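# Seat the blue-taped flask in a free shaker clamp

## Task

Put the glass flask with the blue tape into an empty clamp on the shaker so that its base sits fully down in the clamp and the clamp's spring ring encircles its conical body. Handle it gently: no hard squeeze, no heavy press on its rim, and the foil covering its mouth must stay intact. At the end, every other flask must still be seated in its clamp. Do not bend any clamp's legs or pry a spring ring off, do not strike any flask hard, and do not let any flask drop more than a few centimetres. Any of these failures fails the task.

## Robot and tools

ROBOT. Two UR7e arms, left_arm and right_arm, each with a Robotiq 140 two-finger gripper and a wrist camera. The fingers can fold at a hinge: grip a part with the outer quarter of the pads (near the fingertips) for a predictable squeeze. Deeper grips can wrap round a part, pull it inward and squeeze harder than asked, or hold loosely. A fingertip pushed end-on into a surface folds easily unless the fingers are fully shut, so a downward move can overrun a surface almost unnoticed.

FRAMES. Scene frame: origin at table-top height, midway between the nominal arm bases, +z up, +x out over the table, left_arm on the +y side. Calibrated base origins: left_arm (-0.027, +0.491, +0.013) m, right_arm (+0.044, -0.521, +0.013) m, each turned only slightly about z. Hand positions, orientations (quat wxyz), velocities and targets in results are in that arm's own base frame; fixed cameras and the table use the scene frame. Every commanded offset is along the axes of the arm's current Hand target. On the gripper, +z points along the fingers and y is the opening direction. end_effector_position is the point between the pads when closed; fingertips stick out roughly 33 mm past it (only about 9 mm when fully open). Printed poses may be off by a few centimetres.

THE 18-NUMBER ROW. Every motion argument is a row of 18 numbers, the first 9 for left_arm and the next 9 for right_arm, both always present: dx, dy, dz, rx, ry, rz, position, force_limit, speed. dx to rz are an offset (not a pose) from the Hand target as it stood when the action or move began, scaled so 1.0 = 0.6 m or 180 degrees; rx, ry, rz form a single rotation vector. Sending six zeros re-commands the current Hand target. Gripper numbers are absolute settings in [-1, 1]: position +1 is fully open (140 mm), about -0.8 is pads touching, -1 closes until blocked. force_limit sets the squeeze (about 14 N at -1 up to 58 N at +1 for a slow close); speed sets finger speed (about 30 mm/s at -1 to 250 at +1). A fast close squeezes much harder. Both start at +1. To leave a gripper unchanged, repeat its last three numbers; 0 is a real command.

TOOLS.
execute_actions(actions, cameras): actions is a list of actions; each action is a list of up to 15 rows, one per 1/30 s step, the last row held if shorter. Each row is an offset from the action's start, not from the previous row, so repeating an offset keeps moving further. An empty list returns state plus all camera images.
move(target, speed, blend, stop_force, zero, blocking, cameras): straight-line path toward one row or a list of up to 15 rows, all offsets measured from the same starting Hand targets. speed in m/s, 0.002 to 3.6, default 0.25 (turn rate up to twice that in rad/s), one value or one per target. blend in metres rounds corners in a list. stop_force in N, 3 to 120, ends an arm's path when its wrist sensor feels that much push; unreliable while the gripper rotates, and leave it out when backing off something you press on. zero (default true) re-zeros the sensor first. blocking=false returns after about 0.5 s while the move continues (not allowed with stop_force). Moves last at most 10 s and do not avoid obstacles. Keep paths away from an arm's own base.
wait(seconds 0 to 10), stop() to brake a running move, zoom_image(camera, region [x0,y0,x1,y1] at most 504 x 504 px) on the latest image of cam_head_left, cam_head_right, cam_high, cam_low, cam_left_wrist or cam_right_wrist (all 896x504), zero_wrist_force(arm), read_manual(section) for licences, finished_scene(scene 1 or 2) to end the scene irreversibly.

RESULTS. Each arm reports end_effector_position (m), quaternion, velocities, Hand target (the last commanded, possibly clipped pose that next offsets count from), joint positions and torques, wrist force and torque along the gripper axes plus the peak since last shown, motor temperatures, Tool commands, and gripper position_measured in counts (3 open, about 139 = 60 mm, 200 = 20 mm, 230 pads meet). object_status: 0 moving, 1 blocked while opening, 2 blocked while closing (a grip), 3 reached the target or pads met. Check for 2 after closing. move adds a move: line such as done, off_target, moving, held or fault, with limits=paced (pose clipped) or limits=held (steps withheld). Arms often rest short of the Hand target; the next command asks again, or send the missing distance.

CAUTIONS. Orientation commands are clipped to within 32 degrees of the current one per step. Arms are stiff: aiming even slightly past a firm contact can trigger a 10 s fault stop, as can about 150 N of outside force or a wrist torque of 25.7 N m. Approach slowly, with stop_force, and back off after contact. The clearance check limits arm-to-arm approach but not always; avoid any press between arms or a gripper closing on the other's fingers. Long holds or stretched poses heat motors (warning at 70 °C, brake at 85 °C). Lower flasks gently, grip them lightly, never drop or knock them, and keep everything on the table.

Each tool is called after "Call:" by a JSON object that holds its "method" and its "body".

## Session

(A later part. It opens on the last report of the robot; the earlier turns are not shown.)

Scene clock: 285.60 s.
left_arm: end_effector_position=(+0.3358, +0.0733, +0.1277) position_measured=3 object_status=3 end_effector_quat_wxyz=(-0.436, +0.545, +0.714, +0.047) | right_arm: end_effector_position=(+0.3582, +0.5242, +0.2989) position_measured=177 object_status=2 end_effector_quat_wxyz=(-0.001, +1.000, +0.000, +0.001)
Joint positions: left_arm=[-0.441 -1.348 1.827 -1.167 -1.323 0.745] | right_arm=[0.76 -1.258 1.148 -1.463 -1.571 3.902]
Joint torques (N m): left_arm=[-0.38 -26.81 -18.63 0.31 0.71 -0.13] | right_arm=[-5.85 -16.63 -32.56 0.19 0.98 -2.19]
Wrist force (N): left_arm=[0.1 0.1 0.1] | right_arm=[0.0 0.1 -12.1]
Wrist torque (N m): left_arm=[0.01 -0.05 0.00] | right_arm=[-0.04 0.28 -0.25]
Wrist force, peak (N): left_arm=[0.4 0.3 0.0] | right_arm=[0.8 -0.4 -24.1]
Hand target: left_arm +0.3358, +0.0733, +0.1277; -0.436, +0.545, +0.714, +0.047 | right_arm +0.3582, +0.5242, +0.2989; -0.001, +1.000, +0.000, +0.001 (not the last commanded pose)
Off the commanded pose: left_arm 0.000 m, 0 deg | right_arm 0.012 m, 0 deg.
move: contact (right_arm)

Call:
{"method": "move", "body": {"target": [[0,0,0,0,0,0,1,1,1,0,0,-0.001,0,0,0,0.0,-0.05,-1]]}}

Call:
{"method": "wait", "body": {"seconds": 0.7}}

Call:
{"method": "move", "body": {"target": [[0,0,0,0,0,0,1,1,1,0,0,-0.18,0,0,0,0.0,-0.05,-1]], "speed": 0.1, "cameras": ["cam_right_wrist","cam_low","cam_high"]}}

Call:
{"method": "zoom_image", "body": {"camera": "cam_low", "region": [370, 60, 570, 230]}}

Call:
{"method": "zoom_image", "body": {"camera": "cam_high", "region": [380, 150, 560, 310]}}

Scene clock: 296.93 s.
left_arm: end_effector_position=(+0.3358, +0.0733, +0.1277) position_measured=3 object_status=3 end_effector_quat_wxyz=(-0.436, +0.545, +0.714, +0.047) | right_arm: end_effector_position=(+0.3582, +0.5242, +0.2995) position_measured=129 object_status=0 end_effector_quat_wxyz=(-0.001, +1.000, +0.000, +0.001)
Joint positions: left_arm=[-0.441 -1.348 1.827 -1.167 -1.323 0.745] | right_arm=[0.76 -1.258 1.147 -1.461 -1.571 3.902]
Joint torques (N m): left_arm=[-0.32 -28.45 -19.68 0.38 0.86 0.02] | right_arm=[-5.14 -26.85 -35.6 -2.16 1.17 -1.87]
Wrist force (N): left_arm=[0.0 0.1 0.1] | right_arm=[-1.4 0.7 0.7]
Wrist torque (N m): left_arm=[0.02 -0.02 0.00] | right_arm=[0.29 0.38 -0.23]
Wrist force, peak (N): left_arm=[0.2 0.4 0.2] | right_arm=[0.1 0.1 -14.2]
Hand target: left_arm +0.3358, +0.0733, +0.1277; -0.436, +0.545, +0.714, +0.047 | right_arm +0.3582, +0.5242, +0.2995; -0.001, +1.000, +0.000, +0.001
Off the commanded pose: left_arm 0.000 m, 0 deg | right_arm 0.000 m, 0 deg.
move: done

Scene clock: 297.63 s.
left_arm: end_effector_position=(+0.3358, +0.0733, +0.1277) position_measured=3 object_status=3 end_effector_quat_wxyz=(-0.436, +0.545, +0.714, +0.047) | right_arm: end_effector_position=(+0.3582, +0.5242, +0.2995) position_measured=129 object_status=3 end_effector_quat_wxyz=(-0.001, +1.000, +0.000, +0.001)
Joint positions: left_arm=[-0.441 -1.348 1.827 -1.167 -1.323 0.745] | right_arm=[0.76 -1.258 1.147 -1.461 -1.571 3.902]
Joint torques (N m): left_arm=[-0.46 -28.24 -20.75 0.25 0.64 -0.11] | right_arm=[-5.29 -27.64 -32.4 -3.33 1 -1.69]
Wrist force (N): left_arm=[0.1 0.0 0.2] | right_arm=[-1.4 0.7 0.4]
Wrist torque (N m): left_arm=[0.01 0.00 0.01] | right_arm=[0.30 0.37 -0.22]
Wrist force, peak (N): left_arm=[0.3 0.3 0.1] | right_arm=[-1.5 0.7 0.6]
Hand target: left_arm +0.3358, +0.0733, +0.1277; -0.436, +0.545, +0.714, +0.047 | right_arm +0.3582, +0.5242, +0.2995; -0.001, +1.000, +0.000, +0.001
Tool commands: left_gripper/position=+1.0 left_gripper/force_limit=+1.0 left_gripper/speed=+1.0 right_gripper/position=+0.0 right_gripper/force_limit=-0.05 right_gripper/speed=-1.0
Off the commanded pose: left_arm 0.000 m, 0 deg | right_arm 0.000 m, 0 deg.
wait: 0.70 s; at rest by 0.17 s

Scene clock: 299.17 s.
left_arm: end_effector_position=(+0.3358, +0.0733, +0.1277) position_measured=3 object_status=3 end_effector_quat_wxyz=(-0.436, +0.545, +0.714, +0.047) | right_arm: end_effector_position=(+0.3582, +0.5241, +0.4074) position_measured=129 object_status=3 end_effector_quat_wxyz=(-0.001, +1.000, +0.000, +0.000)
Joint positions: left_arm=[-0.441 -1.348 1.827 -1.167 -1.323 0.745] | right_arm=[0.76 -1.174 0.743 -1.141 -1.571 3.902]
Joint torques (N m): left_arm=[-0.17 -29.22 -19.19 0.26 0.92 -0.38] | right_arm=[5.14 -50.26 -21.63 -3.44 -2.35 1.06]
Wrist force (N): left_arm=[0.0 0.1 0.2] | right_arm=[-1.6 0.6 0.7]
Wrist torque (N m): left_arm=[0.01 -0.01 0.00] | right_arm=[0.25 0.43 -0.22]
Wrist force, peak (N): left_arm=[0.3 0.1 0.2] | right_arm=[-1.2 0.5 2.1]
Hand target: left_arm +0.3358, +0.0733, +0.1277; -0.436, +0.545, +0.714, +0.047 | right_arm +0.3581, +0.5241, +0.4075; -0.001, +1.000, +0.000, +0.001
Off the commanded pose: left_arm 0.000 m, 0 deg | right_arm 0.000 m, 0 deg.
move: done
Images, in order (width x height): cam_high 896x504, cam_low 896x504, cam_right_wrist 896x504.

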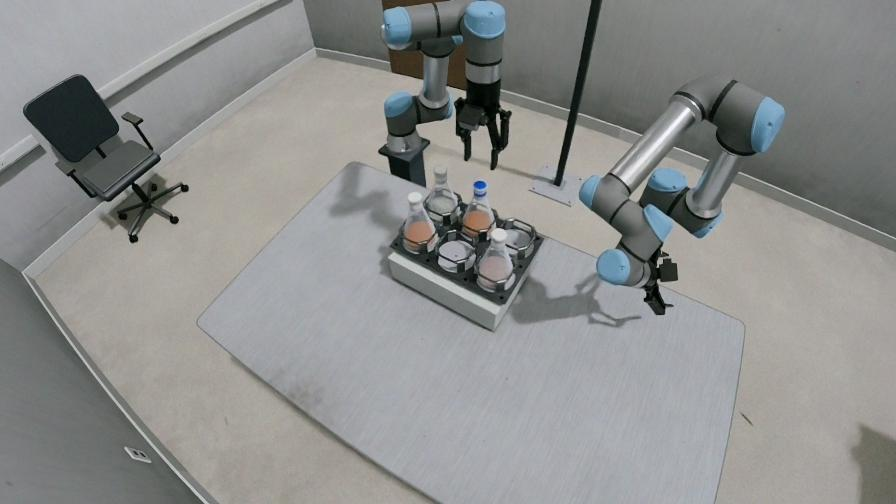

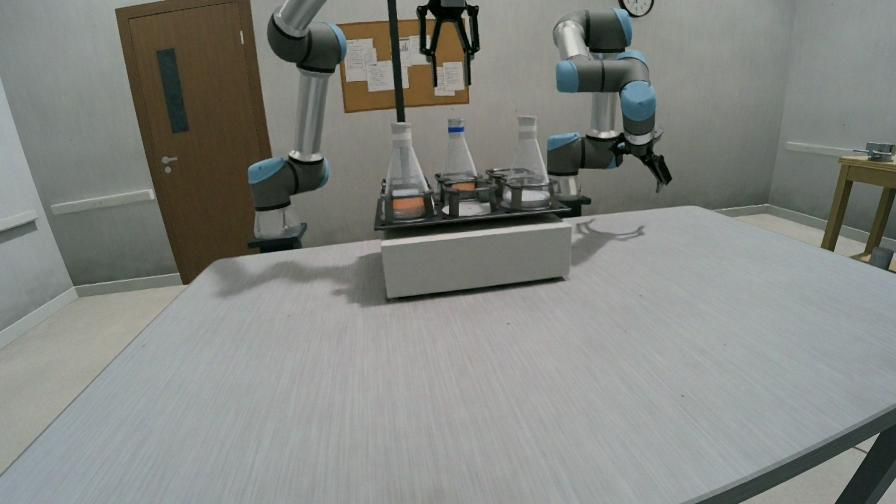

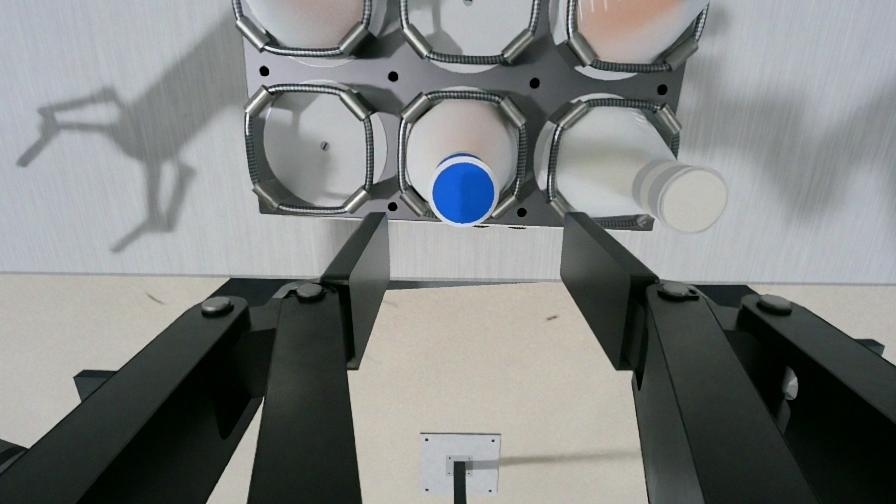

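Scaled by 2.520 from the camera's 896x504 image, which has a finer 1280x720 frame.

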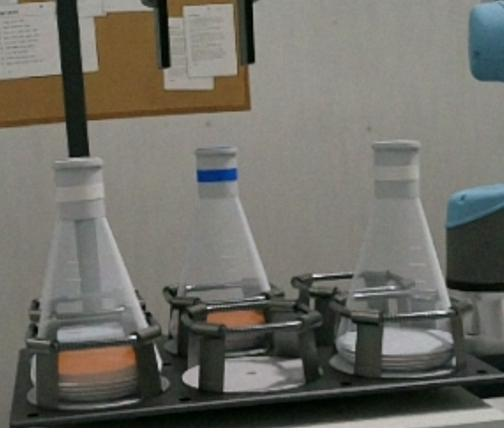

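Scaled by 2.800 from the camera's 896x504 image, which has a finer 1280x720 frame.

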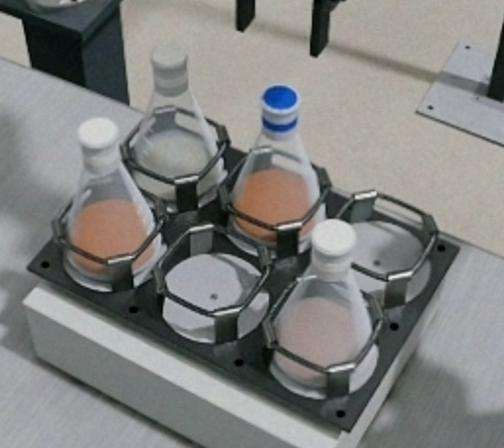

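Call:
{"method": "finished_scene", "body": {"scene": 2}}

The scene is finished: the task was done.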